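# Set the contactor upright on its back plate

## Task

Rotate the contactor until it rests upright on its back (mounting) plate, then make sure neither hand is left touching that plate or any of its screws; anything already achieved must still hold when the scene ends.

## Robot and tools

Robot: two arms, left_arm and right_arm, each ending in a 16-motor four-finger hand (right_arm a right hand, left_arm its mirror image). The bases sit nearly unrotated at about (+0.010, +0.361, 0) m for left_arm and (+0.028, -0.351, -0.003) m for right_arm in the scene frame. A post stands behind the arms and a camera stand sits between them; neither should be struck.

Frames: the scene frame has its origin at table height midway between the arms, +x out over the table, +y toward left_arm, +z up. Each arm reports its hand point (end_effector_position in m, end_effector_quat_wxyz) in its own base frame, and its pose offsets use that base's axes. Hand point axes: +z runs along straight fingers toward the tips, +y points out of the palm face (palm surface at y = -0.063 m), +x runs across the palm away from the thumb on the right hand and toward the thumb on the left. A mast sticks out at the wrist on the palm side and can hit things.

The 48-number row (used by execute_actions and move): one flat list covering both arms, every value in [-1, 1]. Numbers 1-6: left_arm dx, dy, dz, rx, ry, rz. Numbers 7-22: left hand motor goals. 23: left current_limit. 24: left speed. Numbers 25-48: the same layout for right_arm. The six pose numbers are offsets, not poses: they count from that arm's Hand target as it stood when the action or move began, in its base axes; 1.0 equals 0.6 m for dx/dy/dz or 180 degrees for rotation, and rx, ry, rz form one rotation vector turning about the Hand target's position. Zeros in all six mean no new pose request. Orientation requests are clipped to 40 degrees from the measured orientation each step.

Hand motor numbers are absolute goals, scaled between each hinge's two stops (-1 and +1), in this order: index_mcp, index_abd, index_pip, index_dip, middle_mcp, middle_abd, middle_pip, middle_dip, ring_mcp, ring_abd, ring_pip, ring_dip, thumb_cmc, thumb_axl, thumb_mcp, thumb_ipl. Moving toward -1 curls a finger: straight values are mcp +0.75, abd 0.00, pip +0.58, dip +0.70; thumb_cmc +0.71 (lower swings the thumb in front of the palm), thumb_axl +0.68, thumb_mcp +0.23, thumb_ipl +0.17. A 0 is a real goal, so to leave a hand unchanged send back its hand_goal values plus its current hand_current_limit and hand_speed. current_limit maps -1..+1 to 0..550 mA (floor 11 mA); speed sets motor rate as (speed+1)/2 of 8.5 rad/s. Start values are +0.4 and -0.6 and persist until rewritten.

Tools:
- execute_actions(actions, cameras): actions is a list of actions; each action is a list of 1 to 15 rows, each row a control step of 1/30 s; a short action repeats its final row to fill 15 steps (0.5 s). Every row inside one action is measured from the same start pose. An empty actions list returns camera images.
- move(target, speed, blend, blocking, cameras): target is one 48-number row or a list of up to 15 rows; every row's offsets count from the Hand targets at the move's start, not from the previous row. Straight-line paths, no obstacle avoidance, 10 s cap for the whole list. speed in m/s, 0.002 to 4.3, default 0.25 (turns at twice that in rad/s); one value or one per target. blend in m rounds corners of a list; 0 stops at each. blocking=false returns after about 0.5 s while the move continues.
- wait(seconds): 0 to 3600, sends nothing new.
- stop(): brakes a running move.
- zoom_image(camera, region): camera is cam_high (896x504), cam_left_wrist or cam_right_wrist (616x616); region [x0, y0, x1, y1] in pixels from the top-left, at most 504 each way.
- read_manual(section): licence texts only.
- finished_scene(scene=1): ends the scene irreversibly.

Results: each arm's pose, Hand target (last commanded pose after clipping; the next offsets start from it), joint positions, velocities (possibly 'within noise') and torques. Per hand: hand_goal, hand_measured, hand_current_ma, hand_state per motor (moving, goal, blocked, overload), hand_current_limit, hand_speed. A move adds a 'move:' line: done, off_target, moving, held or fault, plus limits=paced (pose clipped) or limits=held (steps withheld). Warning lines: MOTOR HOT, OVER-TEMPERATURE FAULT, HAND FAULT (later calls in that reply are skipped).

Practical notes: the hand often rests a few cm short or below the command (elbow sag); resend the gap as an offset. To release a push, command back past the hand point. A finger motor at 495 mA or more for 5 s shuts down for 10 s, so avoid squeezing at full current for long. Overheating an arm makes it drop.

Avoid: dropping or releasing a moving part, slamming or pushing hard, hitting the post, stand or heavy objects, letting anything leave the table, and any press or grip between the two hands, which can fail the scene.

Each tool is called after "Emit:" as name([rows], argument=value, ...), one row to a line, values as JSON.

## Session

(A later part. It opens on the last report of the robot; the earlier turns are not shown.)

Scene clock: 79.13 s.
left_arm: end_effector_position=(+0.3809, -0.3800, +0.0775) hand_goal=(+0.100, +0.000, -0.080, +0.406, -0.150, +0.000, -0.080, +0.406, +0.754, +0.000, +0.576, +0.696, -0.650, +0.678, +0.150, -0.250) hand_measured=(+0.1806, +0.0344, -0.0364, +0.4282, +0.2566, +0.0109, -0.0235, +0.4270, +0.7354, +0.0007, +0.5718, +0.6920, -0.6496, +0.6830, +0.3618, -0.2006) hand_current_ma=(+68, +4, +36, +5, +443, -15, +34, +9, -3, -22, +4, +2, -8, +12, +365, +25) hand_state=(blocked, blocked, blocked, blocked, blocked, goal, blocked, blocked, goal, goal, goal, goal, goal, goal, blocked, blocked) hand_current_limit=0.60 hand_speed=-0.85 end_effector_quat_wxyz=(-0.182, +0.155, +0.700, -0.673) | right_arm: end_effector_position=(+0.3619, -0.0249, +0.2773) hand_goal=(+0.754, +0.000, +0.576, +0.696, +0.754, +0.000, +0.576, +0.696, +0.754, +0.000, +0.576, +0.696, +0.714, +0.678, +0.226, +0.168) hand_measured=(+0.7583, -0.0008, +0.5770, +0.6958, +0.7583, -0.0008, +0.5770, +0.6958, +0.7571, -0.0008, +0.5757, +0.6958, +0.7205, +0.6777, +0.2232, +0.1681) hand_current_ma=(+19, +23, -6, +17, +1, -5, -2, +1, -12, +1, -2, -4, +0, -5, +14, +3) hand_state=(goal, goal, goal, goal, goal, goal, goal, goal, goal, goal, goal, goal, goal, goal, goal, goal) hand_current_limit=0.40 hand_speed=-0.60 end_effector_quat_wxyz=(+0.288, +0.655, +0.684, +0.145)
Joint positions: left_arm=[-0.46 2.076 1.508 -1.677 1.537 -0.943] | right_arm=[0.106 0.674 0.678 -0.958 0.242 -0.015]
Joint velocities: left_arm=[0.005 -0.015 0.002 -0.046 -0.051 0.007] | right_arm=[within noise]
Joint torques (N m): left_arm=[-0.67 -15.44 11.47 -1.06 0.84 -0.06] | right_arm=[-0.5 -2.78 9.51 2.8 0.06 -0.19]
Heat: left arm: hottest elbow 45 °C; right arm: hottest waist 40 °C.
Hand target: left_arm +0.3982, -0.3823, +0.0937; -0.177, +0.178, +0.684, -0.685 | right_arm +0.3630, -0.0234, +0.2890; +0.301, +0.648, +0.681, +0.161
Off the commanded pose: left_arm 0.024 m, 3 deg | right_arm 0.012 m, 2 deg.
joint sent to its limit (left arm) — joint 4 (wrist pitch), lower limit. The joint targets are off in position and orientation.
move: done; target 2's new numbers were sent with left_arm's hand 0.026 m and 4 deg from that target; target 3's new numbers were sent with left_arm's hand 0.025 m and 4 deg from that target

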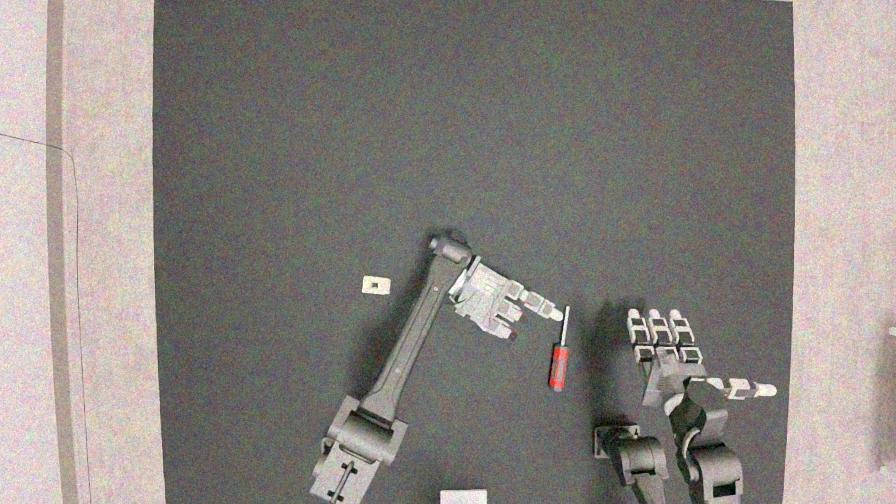

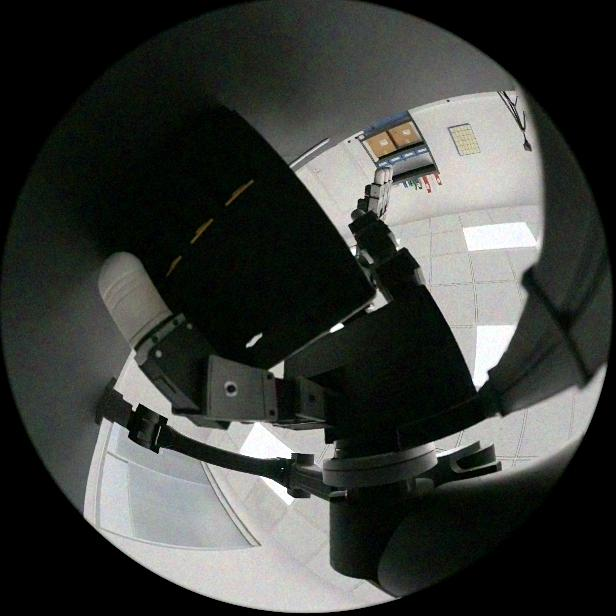

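Emit:
move([
  [0,0,0,0,0,0,0.25,0.0,-0.08,0.406,0.3,0,-0.08,0.406,0.754,0,0.576,0.696,-0.65,0.678,0.45,-0.2,0.5,-0.8,0,0,0,0,0,0,0.754,0,0.576,0.696,0.754,0,0.576,0.696,0.754,0,0.576,0.696,0.714,0.678,0.226,0.168,0.4,-0.6],
  [0,0,0,0,0,0,0.25,0.0,-0.08,0.406,0.3,0,-0.08,0.406,0.754,0,0.576,0.696,-0.4,0.678,0.45,-0.2,0.5,-0.8,0,0,0,0,0,0,0.754,0,0.576,0.696,0.754,0,0.576,0.696,0.754,0,0.576,0.696,0.714,0.678,0.226,0.168,0.4,-0.6],
  [0,0,0,0,0,0,0.15,0.0,-0.08,0.406,-0.2,0,-0.08,0.406,0.754,0,0.576,0.696,-0.4,0.678,0.1,-0.25,0.72,-0.85,0,0,0,0,0,0,0.754,0,0.576,0.696,0.754,0,0.576,0.696,0.754,0,0.576,0.696,0.714,0.678,0.226,0.168,0.4,-0.6],
], speed=0.06, cameras=["cam_high","cam_left_wrist"])

Emit:
zoom_image(camera="cam_left_wrist", region=[50, 80, 350, 420])

Emit:
zoom_image(camera="cam_high", region=[450, 270, 540, 350])

Scene clock: 83.60 s.
left_arm: end_effector_position=(+0.3804, -0.3806, +0.0775) hand_goal=(+0.150, +0.000, -0.080, +0.406, -0.200, +0.000, -0.080, +0.406, +0.754, +0.000, +0.576, +0.696, -0.400, +0.678, +0.100, -0.250) hand_measured=(+0.2035, -0.0066, -0.0428, +0.4193, +0.2204, -0.0096, -0.0043, +0.4372, +0.7354, +0.0007, +0.5731, +0.6920, -0.3633, +0.6704, +0.3252, -0.2101) hand_current_ma=(+35, -1, +29, +7, +479, -21, +56, +7, +6, -16, -11, +11, +17, -4, +402, +23) hand_state=(blocked, goal, blocked, goal, moving, goal, moving, blocked, goal, goal, goal, goal, blocked, goal, blocked, blocked) hand_current_limit=0.72 hand_speed=-0.85 end_effector_quat_wxyz=(-0.183, +0.155, +0.699, -0.673) | right_arm: end_effector_position=(+0.3619, -0.0249, +0.2773) hand_goal=(+0.754, +0.000, +0.576, +0.696, +0.754, +0.000, +0.576, +0.696, +0.754, +0.000, +0.576, +0.696, +0.714, +0.678, +0.226, +0.168) hand_measured=(+0.7583, +0.0007, +0.5770, +0.6945, +0.7583, +0.0007, +0.5770, +0.6958, +0.7571, +0.0007, +0.5757, +0.6958, +0.7205, +0.6777, +0.2232, +0.1681) hand_current_ma=(+19, +7, +8, +11, +12, -3, +6, +9, -7, -8, -1, -14, +3, -2, +4, +3) hand_state=(goal, goal, goal, goal, goal, goal, goal, goal, goal, goal, goal, goal, goal, goal, goal, goal) hand_current_limit=0.40 hand_speed=-0.60 end_effector_quat_wxyz=(+0.288, +0.655, +0.684, +0.145)
Joint positions: left_arm=[-0.462 2.076 1.508 -1.677 1.537 -0.943] | right_arm=[0.106 0.674 0.678 -0.958 0.242 -0.015]
Joint torques (N m): left_arm=[-0.73 -15.62 11.19 -1.39 0.86 -0.03] | right_arm=[-0.56 -3.08 9.52 2.85 0.06 -0.2]
Heat: left arm: hottest elbow 45 °C; right arm: hottest waist 40 °C.
Hand target: left_arm +0.3982, -0.3823, +0.0937; -0.177, +0.178, +0.684, -0.685 | right_arm +0.3630, -0.0234, +0.2890; +0.301, +0.648, +0.681, +0.161
Off the commanded pose: left_arm 0.024 m, 3 deg | right_arm 0.012 m, 2 deg.
joint sent to its limit (left arm) — joint 4 (wrist pitch), lower limit. The joint targets are off in position and orientation.
move: done; target 2's new numbers were sent with left_arm's hand 0.025 m and 3 deg from that target; target 3's new numbers were sent with left_arm's hand 0.025 m and 3 deg from that target

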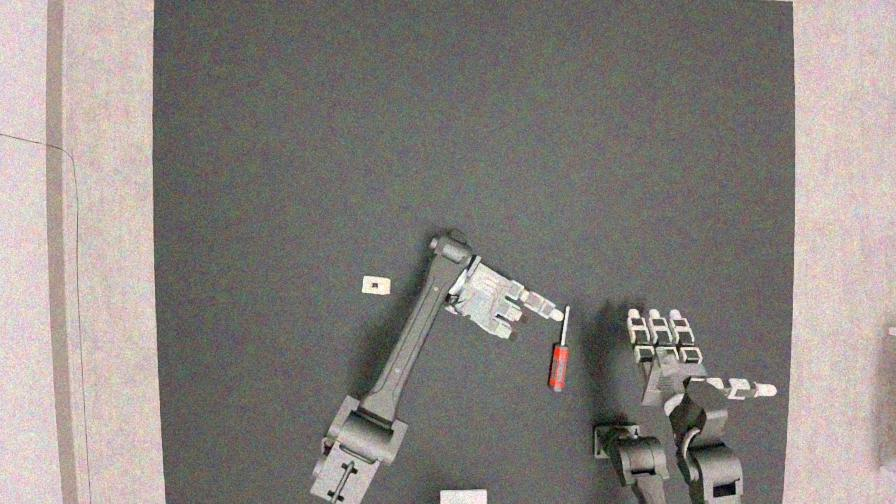

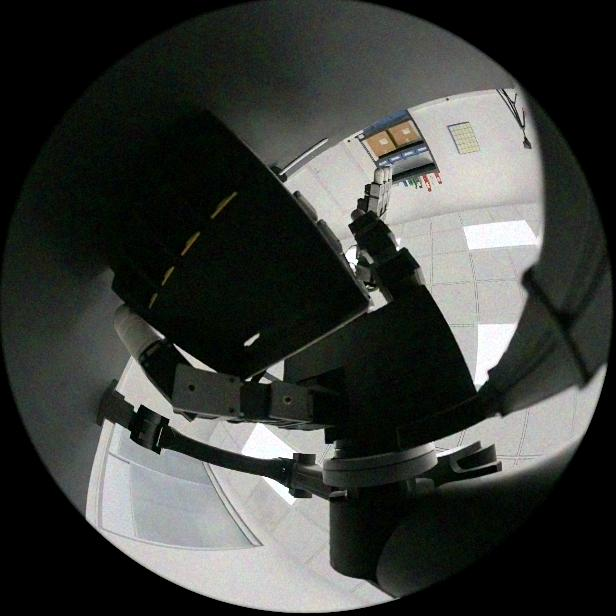

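Scaled by 1.482 from the camera's image (finer frame: 880x880).

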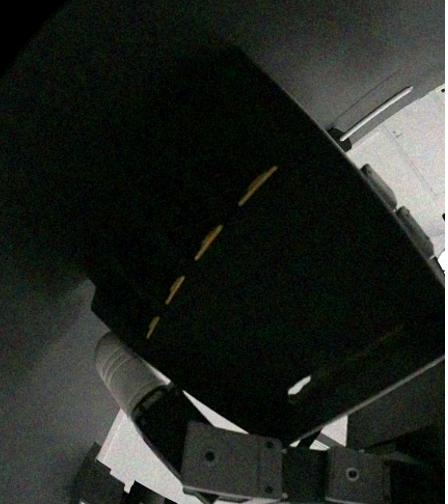

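Scaled by 5.600 from the camera's image (finer frame: 1280x720).

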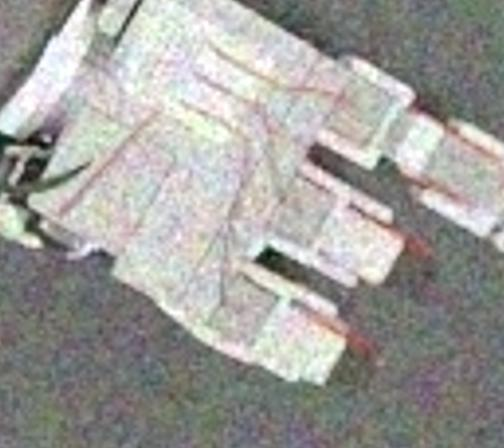

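Emit:
wait(seconds=1.5, cameras=["cam_left_wrist"])

Scene clock: 85.33 s.
left_arm: end_effector_position=(+0.3804, -0.3806, +0.0775) hand_goal=(+0.150, +0.000, -0.080, +0.406, -0.200, +0.000, -0.080, +0.406, +0.754, +0.000, +0.576, +0.696, -0.400, +0.678, +0.100, -0.250) hand_measured=(+0.2035, -0.0081, -0.0428, +0.4193, +0.2084, -0.0184, +0.0008, +0.4410, +0.7366, +0.0007, +0.5718, +0.6920, -0.3545, +0.6714, +0.3202, -0.2101) hand_current_ma=(+35, +10, +27, -12, +481, -1, +52, +21, -6, -10, -18, +7, +13, -13, +370, +10) hand_state=(blocked, goal, blocked, goal, blocked, goal, blocked, blocked, goal, goal, goal, goal, blocked, goal, blocked, blocked) hand_current_limit=0.72 hand_speed=-0.85 end_effector_quat_wxyz=(-0.183, +0.155, +0.699, -0.673) | right_arm: end_effector_position=(+0.3619, -0.0249, +0.2773) hand_goal=(+0.754, +0.000, +0.576, +0.696, +0.754, +0.000, +0.576, +0.696, +0.754, +0.000, +0.576, +0.696, +0.714, +0.678, +0.226, +0.168) hand_measured=(+0.7583, +0.0007, +0.5770, +0.6958, +0.7571, +0.0007, +0.5757, +0.6958, +0.7571, -0.0008, +0.5770, +0.6958, +0.7192, +0.6767, +0.2232, +0.1672) hand_current_ma=(+20, +16, +5, +4, -2, -11, +0, +13, -15, -7, -2, +7, +10, +1, -3, +18) hand_state=(goal, goal, goal, goal, goal, goal, goal, goal, goal, goal, goal, goal, goal, goal, goal, goal) hand_current_limit=0.40 hand_speed=-0.60 end_effector_quat_wxyz=(+0.288, +0.655, +0.684, +0.145)
Joint positions: left_arm=[-0.462 2.076 1.508 -1.677 1.537 -0.943] | right_arm=[0.106 0.674 0.678 -0.958 0.242 -0.015]
Joint torques (N m): left_arm=[-0.15 -15.79 11.34 -1.37 0.85 -0.05] | right_arm=[-0.56 -2.96 9.52 2.82 0.06 -0.2]
Heat: left arm: hottest elbow 45 °C; right arm: hottest waist 40 °C.
Hand target: left_arm +0.3982, -0.3823, +0.0937; -0.177, +0.178, +0.684, -0.685 | right_arm +0.3630, -0.0234, +0.2890; +0.301, +0.648, +0.681, +0.161
Off the commanded pose: left_arm 0.024 m, 3 deg | right_arm 0.012 m, 2 deg.
wait: 1.50 s; at rest from the start

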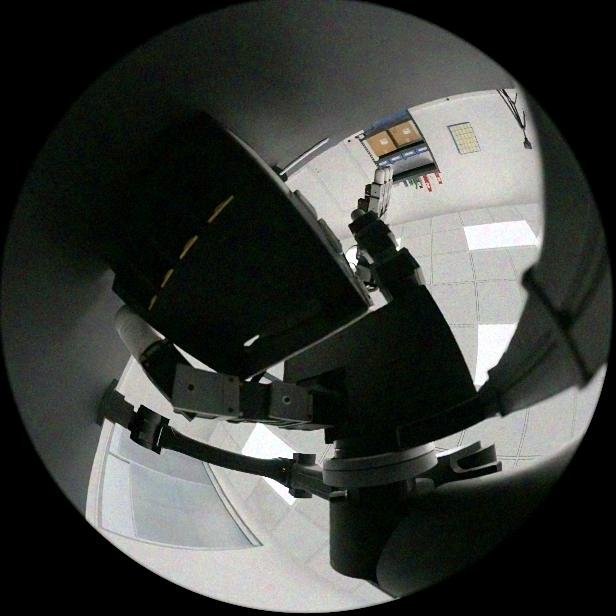

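Emit:
move([
  [0,0,0,0,0,0,0.2,0.0,-0.08,0.406,0.2,0,-0.08,0.406,0.754,0,0.576,0.696,-0.4,0.678,0.38,-0.15,0.5,-0.8,0,0,0,0,0,0,0.754,0,0.576,0.696,0.754,0,0.576,0.696,0.754,0,0.576,0.696,0.714,0.678,0.226,0.168,0.4,-0.6],
  [0,0,0,0,0,0,0.2,0.0,-0.08,0.406,0.2,0,-0.08,0.406,0.754,0,0.576,0.696,-0.6,0.678,0.38,-0.15,0.5,-0.8,0,0,0,0,0,0,0.754,0,0.576,0.696,0.754,0,0.576,0.696,0.754,0,0.576,0.696,0.714,0.678,0.226,0.168,0.4,-0.6],
  [0,0,0,0,0,0,-0.05,0.0,-0.08,0.406,-0.15,0,-0.08,0.406,0.754,0,0.576,0.696,-0.6,0.678,0.0,-0.25,0.7,-0.85,0,0,0,0,0,0,0.754,0,0.576,0.696,0.754,0,0.576,0.696,0.754,0,0.576,0.696,0.714,0.678,0.226,0.168,0.4,-0.6],
], speed=0.06, cameras=["cam_high","cam_left_wrist"])

Emit:
zoom_image(camera="cam_left_wrist", region=[50, 80, 350, 420])

Emit:
zoom_image(camera="cam_high", region=[450, 270, 540, 350])

Scene clock: 89.13 s.
left_arm: end_effector_position=(+0.3798, -0.3812, +0.0775) hand_goal=(-0.050, +0.000, -0.080, +0.406, -0.150, +0.000, -0.080, +0.406, +0.754, +0.000, +0.576, +0.696, -0.600, +0.678, +0.000, -0.250) hand_measured=(+0.1601, +0.0124, -0.0081, +0.4346, +0.1939, -0.0228, -0.0004, +0.4422, +0.7366, +0.0007, +0.5718, +0.6920, -0.5944, +0.6746, +0.3519, -0.1749) hand_current_ma=(+256, +10, +53, +14, +470, -16, +54, +8, -23, -1, -15, +12, +12, -7, +450, +74) hand_state=(blocked, goal, blocked, blocked, blocked, blocked, blocked, blocked, goal, goal, goal, goal, goal, goal, blocked, blocked) hand_current_limit=0.70 hand_speed=-0.85 end_effector_quat_wxyz=(-0.183, +0.156, +0.699, -0.673) | right_arm: end_effector_position=(+0.3619, -0.0249, +0.2773) hand_goal=(+0.754, +0.000, +0.576, +0.696, +0.754, +0.000, +0.576, +0.696, +0.754, +0.000, +0.576, +0.696, +0.714, +0.678, +0.226, +0.168) hand_measured=(+0.7595, -0.0008, +0.5770, +0.6958, +0.7559, -0.0008, +0.5770, +0.6958, +0.7583, +0.0007, +0.5770, +0.6971, +0.7205, +0.6788, +0.2222, +0.1681) hand_current_ma=(+25, +9, +14, +11, +0, +5, -9, +10, +1, +0, -13, -4, +8, -3, +7, -14) hand_state=(goal, goal, goal, goal, goal, goal, goal, goal, goal, goal, goal, goal, goal, goal, goal, goal) hand_current_limit=0.40 hand_speed=-0.60 end_effector_quat_wxyz=(+0.288, +0.655, +0.684, +0.145)
Joint positions: left_arm=[-0.463 2.076 1.508 -1.677 1.537 -0.943] | right_arm=[0.106 0.674 0.678 -0.958 0.242 -0.015]
Joint torques (N m): left_arm=[-0.5 -15.03 11.11 -1.25 0.83 -0.06] | right_arm=[-0.56 -2.84 9.46 2.84 0.04 -0.21]
Heat: left arm: hottest elbow 46 °C; right arm: hottest waist 40 °C.
Hand target: left_arm +0.3982, -0.3823, +0.0937; -0.177, +0.178, +0.684, -0.685 | right_arm +0.3630, -0.0234, +0.2890; +0.301, +0.648, +0.681, +0.161
Off the commanded pose: left_arm 0.024 m, 3 deg | right_arm 0.012 m, 2 deg.
joint sent to its limit (left arm) — joint 4 (wrist pitch), lower limit. The joint targets are off in position and orientation.
move: done; target 2's new numbers were sent with left_arm's hand 0.025 m and 3 deg from that target; target 3's new numbers were sent with left_arm's hand 0.025 m and 3 deg from that target

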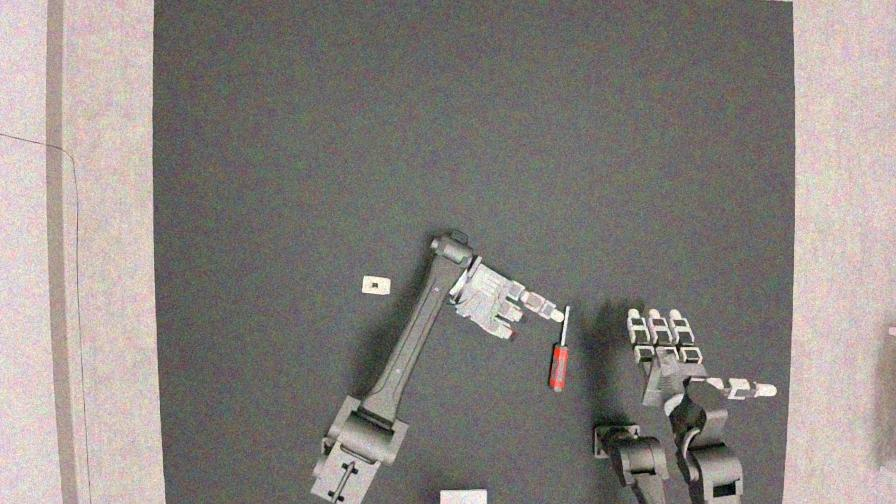

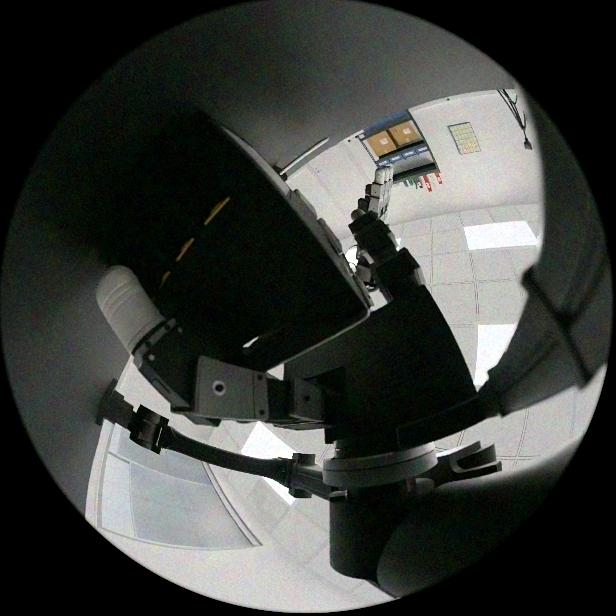

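Scaled by 1.482 from the camera's image (finer frame: 880x880).

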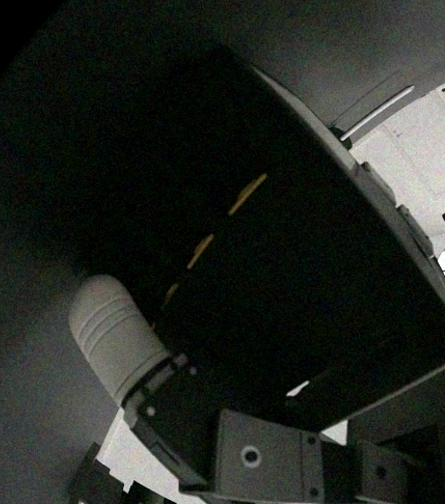

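Scaled by 5.600 from the camera's image (finer frame: 1280x720).

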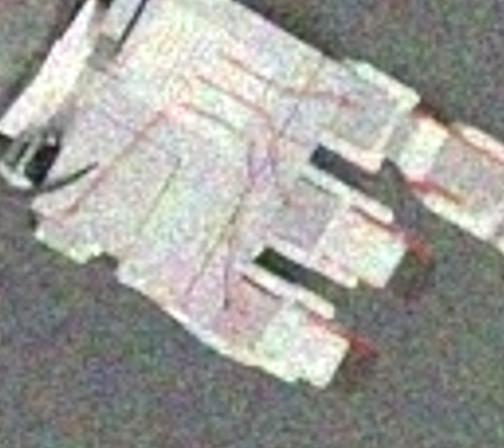

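Emit:
move(target=[0,0,0.06,0,0,0,-0.1,0.0,-0.08,0.406,-0.15,0,-0.08,0.406,0.754,0,0.576,0.696,-0.6,0.678,0.0,-0.25,0.74,-0.85,0,0,0,0,0,0,0.754,0,0.576,0.696,0.754,0,0.576,0.696,0.754,0,0.576,0.696,0.714,0.678,0.226,0.168,0.4,-0.6], speed=0.04, cameras=["cam_high","cam_left_wrist","cam_right_wrist"])

Emit:
zoom_image(camera="cam_left_wrist", region=[50, 80, 350, 420])

Emit:
zoom_image(camera="cam_right_wrist", region=[50, 40, 190, 200])

Scene clock: 91.47 s.
left_arm: end_effector_position=(+0.3791, -0.3807, +0.0807) hand_goal=(-0.100, +0.000, -0.080, +0.406, -0.150, +0.000, -0.080, +0.406, +0.754, +0.000, +0.576, +0.696, -0.600, +0.678, +0.000, -0.250) hand_measured=(+0.1288, +0.0051, +0.0175, +0.4524, +0.1686, -0.0316, +0.0150, +0.4524, +0.7354, +0.0007, +0.5718, +0.6920, -0.5768, +0.6767, +0.3410, -0.1577) hand_current_ma=(+310, +12, +73, +25, +477, -2, +61, +18, -9, +3, -14, +7, +11, +5, +472, +98) hand_state=(blocked, goal, blocked, blocked, blocked, blocked, blocked, blocked, goal, goal, goal, goal, blocked, goal, blocked, blocked) hand_current_limit=0.74 hand_speed=-0.85 end_effector_quat_wxyz=(-0.185, +0.154, +0.700, -0.672) | right_arm: end_effector_position=(+0.3619, -0.0249, +0.2773) hand_goal=(+0.754, +0.000, +0.576, +0.696, +0.754, +0.000, +0.576, +0.696, +0.754, +0.000, +0.576, +0.696, +0.714, +0.678, +0.226, +0.168) hand_measured=(+0.7583, -0.0008, +0.5782, +0.6958, +0.7571, +0.0007, +0.5757, +0.6958, +0.7583, +0.0007, +0.5770, +0.6958, +0.7205, +0.6777, +0.2222, +0.1681) hand_current_ma=(+11, +10, -6, +14, -11, -4, +1, +7, -19, -15, -8, -8, +11, -3, +6, -1) hand_state=(goal, goal, goal, goal, goal, goal, goal, goal, goal, goal, goal, goal, goal, goal, goal, goal) hand_current_limit=0.40 hand_speed=-0.60 end_effector_quat_wxyz=(+0.288, +0.655, +0.684, +0.145)
Joint positions: left_arm=[-0.463 2.07 1.508 -1.677 1.536 -0.955] | right_arm=[0.106 0.674 0.678 -0.958 0.242 -0.015]
Joint torques (N m): left_arm=[-1.61 -19.25 12.25 -1.36 0.95 -0.63] | right_arm=[-0.5 -2.9 9.52 2.82 0.05 -0.2]
Heat: left arm: hottest elbow 46 °C; right arm: hottest waist 40 °C.
Hand target: left_arm +0.3982, -0.3823, +0.1297; -0.177, +0.178, +0.684, -0.685 | right_arm +0.3630, -0.0234, +0.2890; +0.301, +0.648, +0.681, +0.161
Off the commanded pose: left_arm 0.053 m, 4 deg | right_arm 0.012 m, 2 deg.
joint sent to its limit (left arm) — joint 4 (wrist pitch), lower limit. The joint targets are off in position and orientation.
move: off_target (left_arm)

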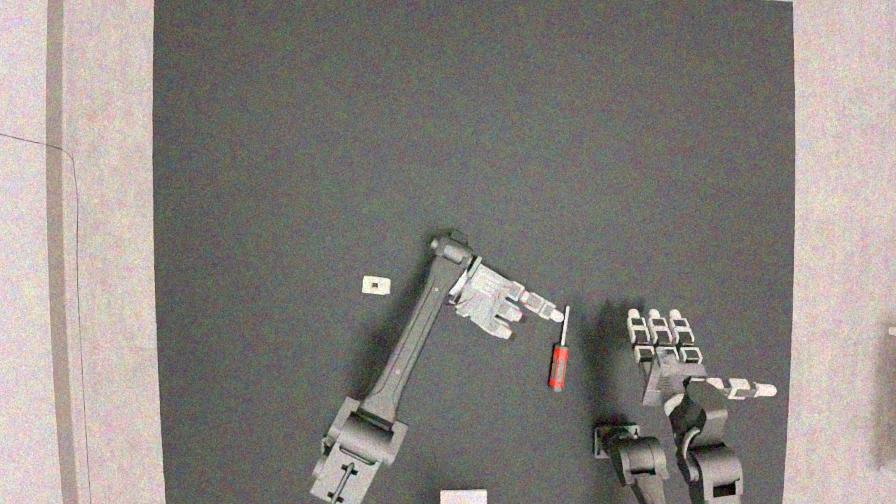

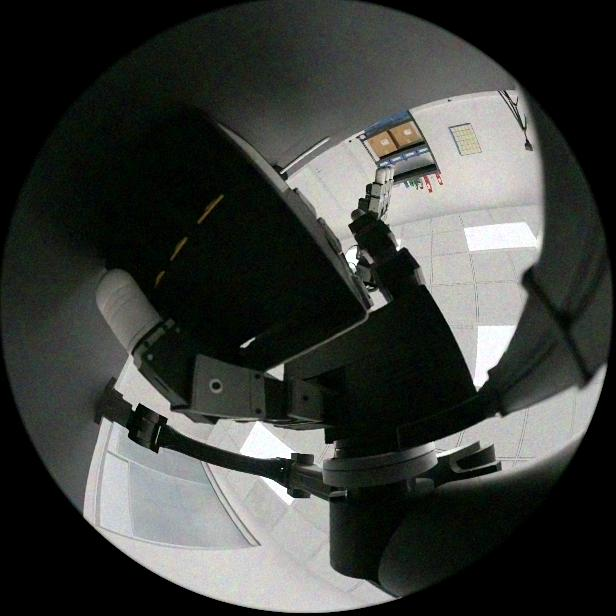

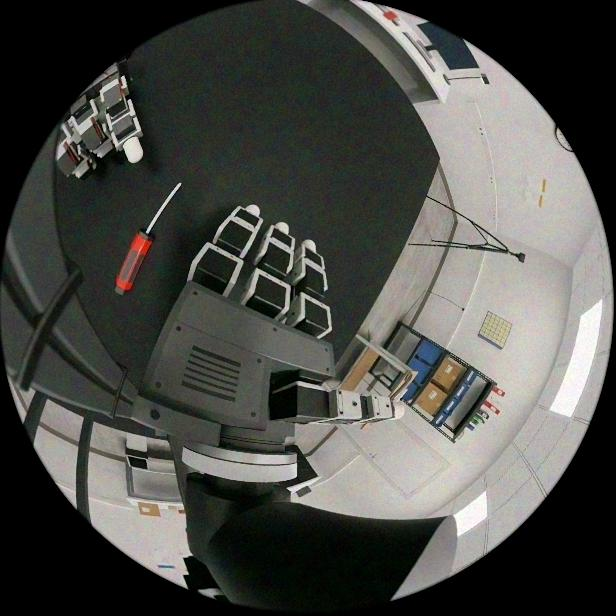

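Scaled by 1.482 from the camera's image (finer frame: 880x880).

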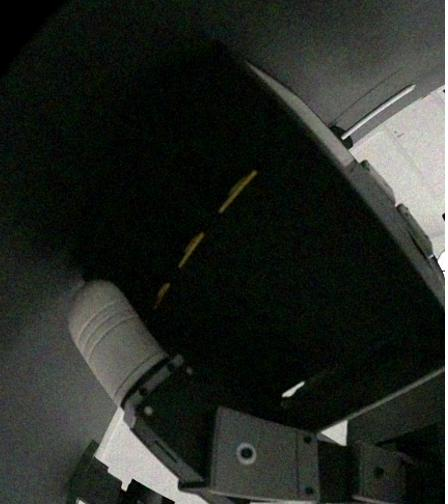

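Scaled by 3.150 from the camera's image (finer frame: 880x880).

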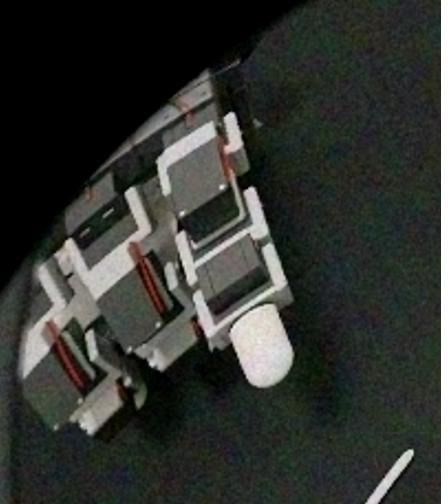

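Emit:
move(target=[0,0,0.035,0,0,0,-0.15,0.0,-0.08,0.406,-0.15,0,-0.08,0.406,0.754,0,0.576,0.696,-0.6,0.678,0.0,-0.25,0.76,-0.85,0,0,0,0,0,0,0.754,0,0.576,0.696,0.754,0,0.576,0.696,0.754,0,0.576,0.696,0.714,0.678,0.226,0.168,0.4,-0.6], speed=0.04, cameras=["cam_high","cam_left_wrist","cam_right_wrist"])

Emit:
zoom_image(camera="cam_left_wrist", region=[50, 80, 350, 420])

Emit:
zoom_image(camera="cam_right_wrist", region=[50, 40, 190, 200])

Scene clock: 94.73 s.
left_arm: end_effector_position=(+0.3763, -0.3781, +0.0846) hand_goal=(-0.150, +0.000, -0.080, +0.406, -0.150, +0.000, -0.080, +0.406, +0.754, +0.000, +0.576, +0.696, -0.600, +0.678, +0.000, -0.250) hand_measured=(+0.1095, -0.0066, +0.0381, +0.4639, +0.1336, -0.0462, +0.0316, +0.4703, +0.7354, +0.0007, +0.5718, +0.6920, -0.5542, +0.6798, +0.3420, -0.1444) hand_current_ma=(+374, -1, +90, +30, +426, -21, +103, +43, -6, -11, +5, +7, +21, +8, +473, +141) hand_state=(blocked, goal, blocked, blocked, blocked, blocked, blocked, blocked, goal, goal, goal, goal, blocked, goal, blocked, blocked) hand_current_limit=0.76 hand_speed=-0.85 end_effector_quat_wxyz=(-0.195, +0.148, +0.705, -0.666) | right_arm: end_effector_position=(+0.3619, -0.0249, +0.2773) hand_goal=(+0.754, +0.000, +0.576, +0.696, +0.754, +0.000, +0.576, +0.696, +0.754, +0.000, +0.576, +0.696, +0.714, +0.678, +0.226, +0.168) hand_measured=(+0.7583, -0.0008, +0.5770, +0.6958, +0.7571, -0.0008, +0.5770, +0.6958, +0.7583, +0.0007, +0.5770, +0.6971, +0.7205, +0.6777, +0.2222, +0.1681) hand_current_ma=(+17, +3, +5, +21, -1, -2, +5, -1, -10, +0, -4, -9, +4, +14, +7, -3) hand_state=(goal, goal, goal, goal, goal, goal, goal, goal, goal, goal, goal, goal, goal, goal, goal, goal) hand_current_limit=0.40 hand_speed=-0.60 end_effector_quat_wxyz=(+0.288, +0.655, +0.684, +0.145)
Joint positions: left_arm=[-0.463 2.061 1.508 -1.677 1.524 -0.991] | right_arm=[0.106 0.674 0.678 -0.958 0.242 -0.015]
Joint torques (N m): left_arm=[-0.97 -21.13 13.03 -1.22 1.46 -0.7] | right_arm=[-0.62 -2.9 9.5 2.78 0.06 -0.2]
Heat: left arm: hottest elbow 46 °C; right arm: hottest waist 40 °C.
Hand target: left_arm +0.3982, -0.3823, +0.1507; -0.177, +0.178, +0.684, -0.685 | right_arm +0.3630, -0.0234, +0.2890; +0.301, +0.648, +0.681, +0.161
Off the commanded pose: left_arm 0.070 m, 5 deg | right_arm 0.012 m, 2 deg.
joint sent to its limit (left arm) — joint 4 (wrist pitch), lower limit. The joint targets are off in position and orientation.
move: off_target (left_arm)

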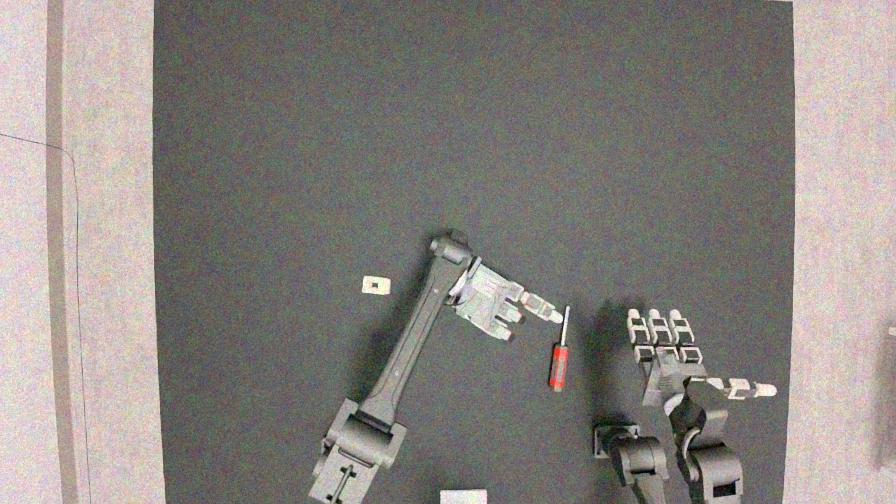

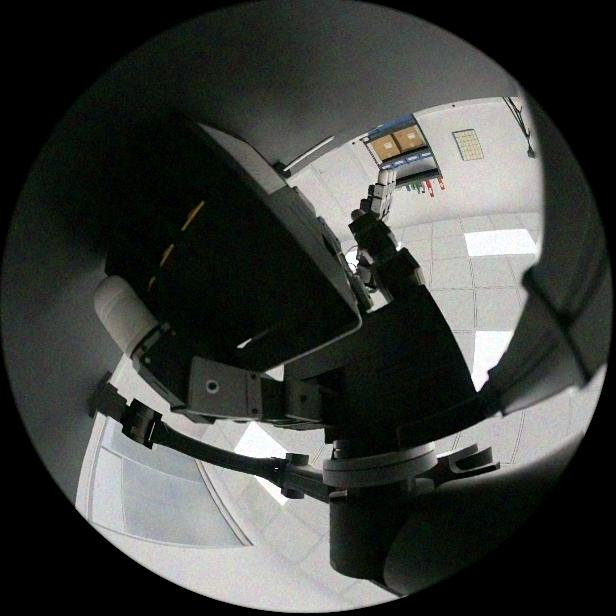

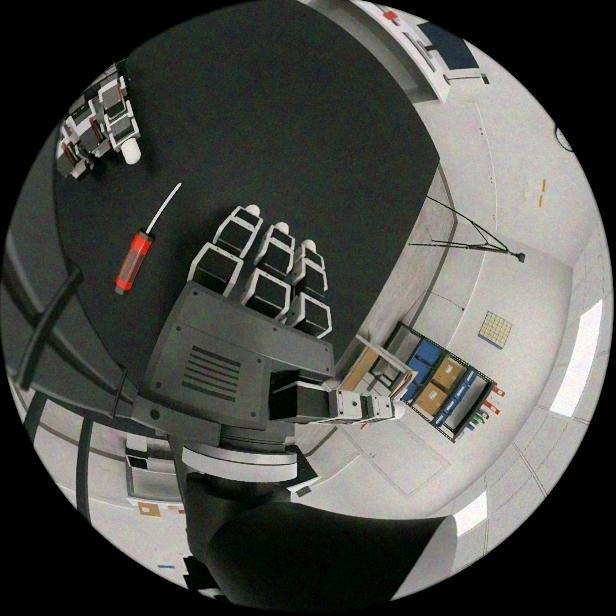

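Scaled by 1.482 from the camera's image (finer frame: 880x880).

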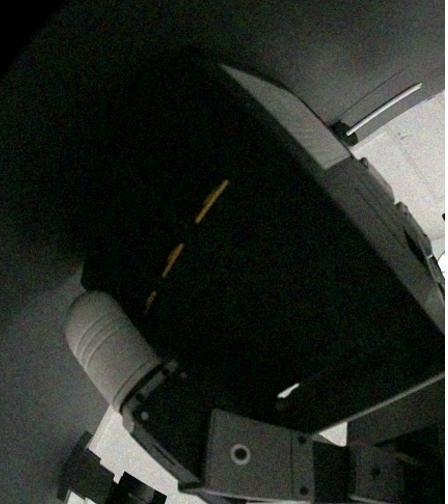

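Scaled by 3.150 from the camera's image (finer frame: 880x880).

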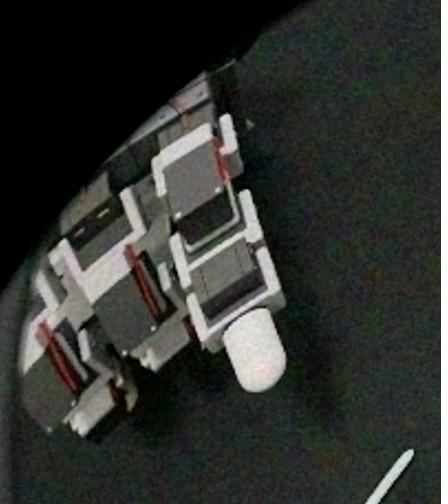

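Emit:
move([
  [0,0,-0.1,0,0,0,-0.05,0.0,-0.08,0.406,-0.05,0,-0.08,0.406,0.754,0,0.576,0.696,-0.6,0.678,0.1,-0.2,0.6,-0.85,0,0,0,0,0,0,0.754,0,0.576,0.696,0.754,0,0.576,0.696,0.754,0,0.576,0.696,0.714,0.678,0.226,0.168,0.4,-0.6],
  [0,0,-0.1,0,0,0,0.45,0.0,-0.08,0.406,0.45,0,-0.08,0.406,0.754,0,0.576,0.696,-0.6,0.678,0.45,-0.1,0.6,-0.8,0,0,0,0,0,0,0.754,0,0.576,0.696,0.754,0,0.576,0.696,0.754,0,0.576,0.696,0.714,0.678,0.226,0.168,0.4,-0.6],
  [0,0,-0.1,0,0,0,0.548,0.0,-0.08,0.406,0.548,0,-0.08,0.406,0.754,0,0.576,0.696,-0.6,0.678,0.5,-0.049,0.6,-0.8,0,0,0,0,0,0,0.754,0,0.576,0.696,0.754,0,0.576,0.696,0.754,0,0.576,0.696,0.714,0.678,0.226,0.168,0.4,-0.6],
], speed=0.06, cameras=["cam_high","cam_left_wrist"])

Emit:
zoom_image(camera="cam_left_wrist", region=[50, 80, 350, 420])

Scene clock: 100.87 s.
left_arm: end_effector_position=(+0.3825, -0.3753, +0.0771) hand_goal=(+0.548, +0.000, -0.080, +0.406, +0.548, +0.000, -0.080, +0.406, +0.754, +0.000, +0.576, +0.696, -0.600, +0.678, +0.500, -0.048) hand_measured=(+0.5135, +0.0080, -0.0774, +0.4129, +0.5099, -0.0066, -0.0761, +0.4129, +0.7354, +0.0007, +0.5718, +0.6920, -0.5956, +0.6830, +0.4914, -0.0520) hand_current_ma=(-9, -9, +12, +16, -36, +2, +0, -6, -8, -9, -8, +6, -3, +1, -14, +4) hand_state=(blocked, goal, goal, goal, blocked, goal, goal, goal, goal, goal, goal, goal, goal, goal, goal, goal) hand_current_limit=0.60 hand_speed=-0.80 end_effector_quat_wxyz=(-0.184, +0.152, +0.703, -0.670) | right_arm: end_effector_position=(+0.3619, -0.0249, +0.2773) hand_goal=(+0.754, +0.000, +0.576, +0.696, +0.754, +0.000, +0.576, +0.696, +0.754, +0.000, +0.576, +0.696, +0.714, +0.678, +0.226, +0.168) hand_measured=(+0.7595, +0.0007, +0.5770, +0.6958, +0.7583, -0.0008, +0.5770, +0.6958, +0.7571, -0.0008, +0.5770, +0.6958, +0.7192, +0.6767, +0.2222, +0.1681) hand_current_ma=(+11, +16, -9, +10, -9, +2, -5, +7, -7, -2, +5, -10, +6, +7, +4, -15) hand_state=(goal, goal, goal, goal, goal, goal, goal, goal, goal, goal, goal, goal, goal, goal, goal, goal) hand_current_limit=0.40 hand_speed=-0.60 end_effector_quat_wxyz=(+0.288, +0.655, +0.684, +0.145)
Joint positions: left_arm=[-0.453 2.074 1.508 -1.678 1.526 -0.95] | right_arm=[0.106 0.674 0.678 -0.958 0.242 -0.015]
Joint torques (N m): left_arm=[-0.62 -14.92 11.11 -1.21 1.33 0.11] | right_arm=[-0.5 -2.96 9.48 2.81 0.06 -0.2]
Heat: left arm: hottest elbow 46 °C; right arm: hottest waist 40 °C.
Hand target: left_arm +0.3981, -0.3823, +0.0907; -0.177, +0.178, +0.684, -0.685 | right_arm +0.3630, -0.0234, +0.2890; +0.301, +0.648, +0.681, +0.161
Off the commanded pose: left_arm 0.022 m, 4 deg | right_arm 0.012 m, 2 deg.
joint sent to its limit (left arm) — joint 4 (wrist pitch), lower limit. The joint targets are off in position and orientation.
move: off_target (left_arm); target 2's new numbers were sent with left_arm's hand 0.024 m and 5 deg from that target; target 3's new numbers were sent with left_arm's hand 0.022 m and 4 deg from that target

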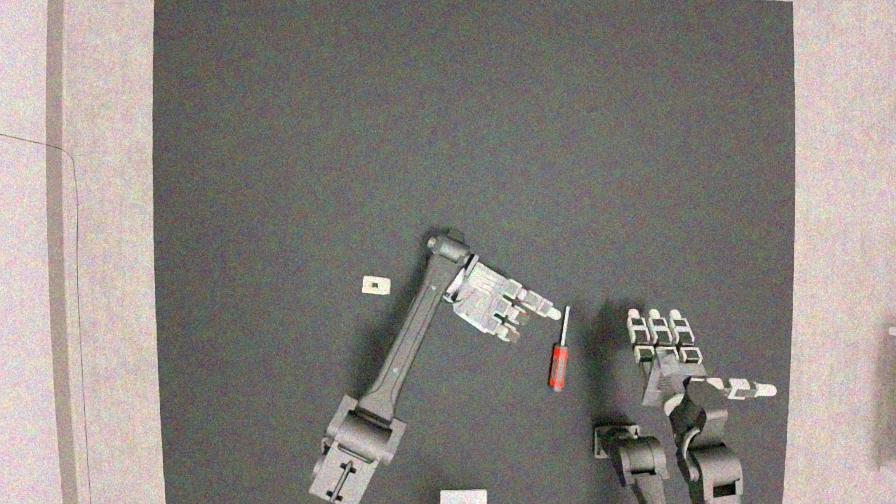

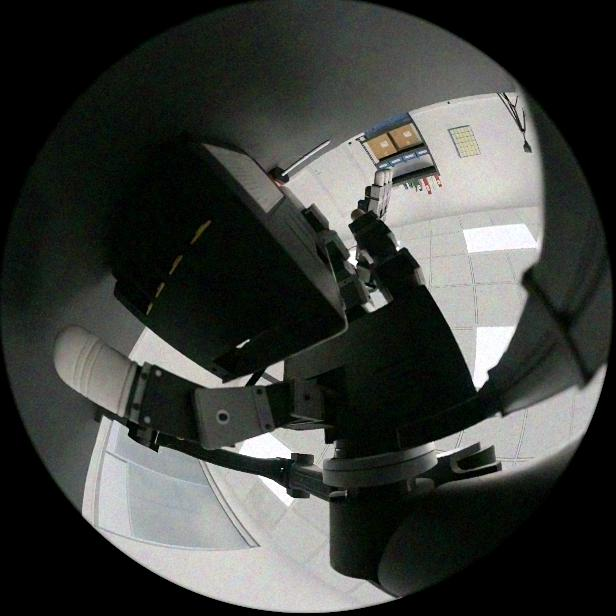

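Scaled by 1.482 from the camera's image (finer frame: 880x880).

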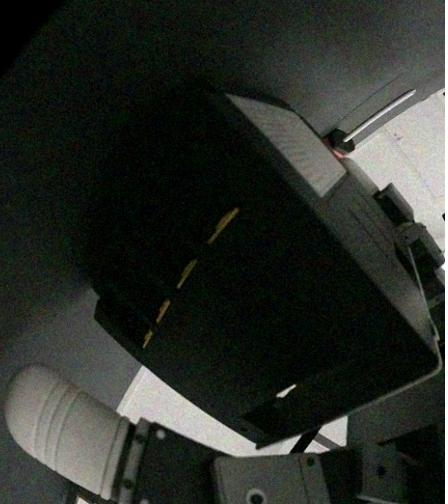

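Emit:
move([
  [-0.02,0,0.1,0,0,0,0.7,0.0,0.5,0.6,0.7,0,0.5,0.6,0.754,0,0.576,0.696,-0.6,0.678,0.5,-0.049,0.6,-0.8,0,0,0,0,0,0,0.754,0,0.576,0.696,0.754,0,0.576,0.696,0.754,0,0.576,0.696,0.714,0.678,0.226,0.168,0.4,-0.6],
  [-0.02,0,0.35,0,0,0,0.7,0.0,0.5,0.6,0.7,0,0.5,0.6,0.754,0,0.576,0.696,-0.6,0.678,0.5,-0.049,0.4,-0.6,0,0,0,0,0,0,0.754,0,0.576,0.696,0.754,0,0.576,0.696,0.754,0,0.576,0.696,0.714,0.678,0.226,0.168,0.4,-0.6],
  [-0.02,0.3,0.35,0,0,0,0.754,0.0,0.576,0.696,0.754,0,0.576,0.696,0.754,0,0.576,0.696,0.714,0.678,0.226,0.168,0.4,-0.6,0,0,0,0,0,0,0.754,0,0.576,0.696,0.754,0,0.576,0.696,0.754,0,0.576,0.696,0.714,0.678,0.226,0.168,0.4,-0.6],
], speed=[0.06,0.2,0.25], cameras=["cam_high","cam_left_wrist","cam_right_wrist"])

Emit:
zoom_image(camera="cam_high", region=[440, 260, 530, 340])

Scene clock: 108.83 s.
left_arm: end_effector_position=(+0.3897, -0.2041, +0.2922) hand_goal=(+0.754, +0.000, +0.576, +0.696, +0.754, +0.000, +0.576, +0.696, +0.754, +0.000, +0.576, +0.696, +0.714, +0.678, +0.226, +0.168) hand_measured=(+0.7149, +0.0080, +0.5629, +0.6932, +0.7101, -0.0066, +0.5641, +0.6932, +0.7354, +0.0007, +0.5718, +0.6920, +0.6740, +0.6830, +0.2232, +0.1662) hand_current_ma=(-20, -9, +8, -12, -8, +0, +11, +8, -9, -27, -8, -8, -18, -1, +26, -11) hand_state=(blocked, goal, goal, goal, blocked, goal, goal, goal, goal, goal, goal, goal, blocked, goal, goal, goal) hand_current_limit=0.40 hand_speed=-0.60 end_effector_quat_wxyz=(-0.049, +0.051, +0.755, -0.652) | right_arm: end_effector_position=(+0.3619, -0.0249, +0.2773) hand_goal=(+0.754, +0.000, +0.576, +0.696, +0.754, +0.000, +0.576, +0.696, +0.754, +0.000, +0.576, +0.696, +0.714, +0.678, +0.226, +0.168) hand_measured=(+0.7583, -0.0008, +0.5770, +0.6958, +0.7571, +0.0007, +0.5770, +0.6958, +0.7583, +0.0007, +0.5757, +0.6945, +0.7205, +0.6777, +0.2222, +0.1681) hand_current_ma=(+3, +15, +3, +12, +3, +4, +4, +9, +12, -23, -3, -17, +1, -7, +4, +0) hand_state=(goal, goal, goal, goal, goal, goal, goal, goal, goal, goal, goal, goal, goal, goal, goal, goal) hand_current_limit=0.40 hand_speed=-0.60 end_effector_quat_wxyz=(+0.288, +0.655, +0.684, +0.145)
Joint positions: left_arm=[-0.112 1.528 1.428 -1.678 1.422 -1.368] | right_arm=[0.106 0.674 0.678 -0.958 0.242 -0.015]
Joint torques (N m): left_arm=[0.15 -11.75 9.24 -0.77 1.06 0.02] | right_arm=[-0.56 -2.96 9.51 2.82 0.05 -0.2]
Heat: left arm: hottest elbow 46 °C; right arm: hottest waist 40 °C.
Hand target: left_arm +0.3861, -0.2023, +0.3007; -0.177, +0.178, +0.684, -0.685 | right_arm +0.3630, -0.0234, +0.2890; +0.301, +0.648, +0.681, +0.161
Off the commanded pose: left_arm 0.009 m, 23 deg | right_arm 0.012 m, 2 deg.
joint sent to its limit (left arm) — joint 4 (wrist pitch), lower limit. The joint targets are off in position and orientation.
move: off_target (left_arm); target 2's new numbers were sent with left_arm's hand 0.030 m and 4 deg from that target; target 3's new numbers were sent with left_arm's hand 0.009 m and 23 deg from that target

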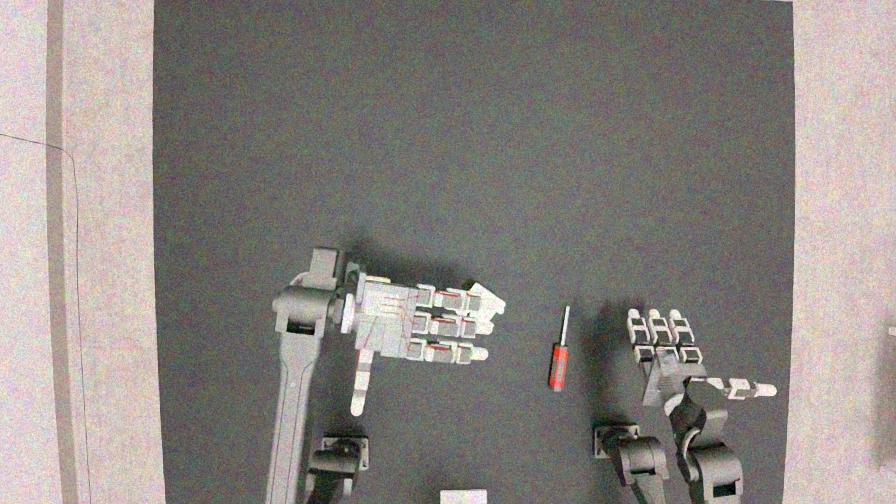

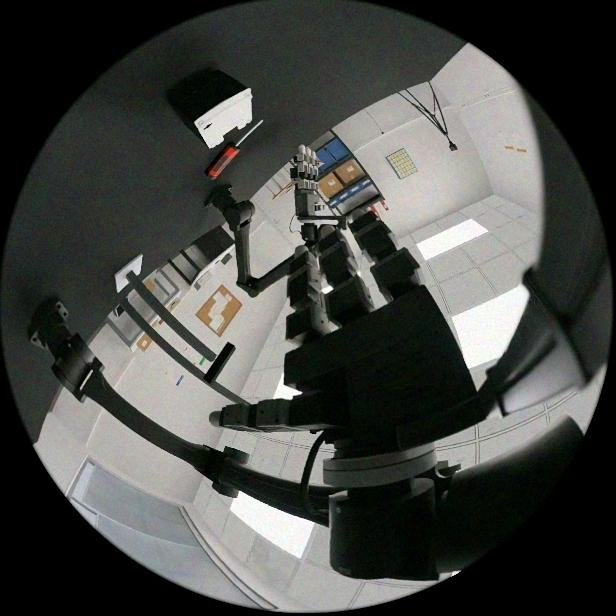

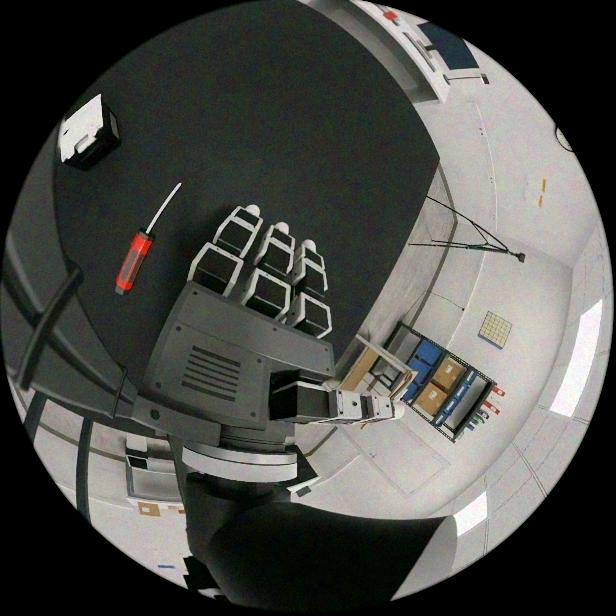

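Scaled by 5.600 from the camera's image (finer frame: 1280x720).

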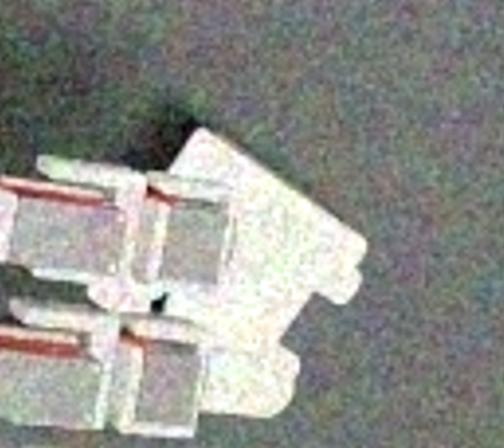

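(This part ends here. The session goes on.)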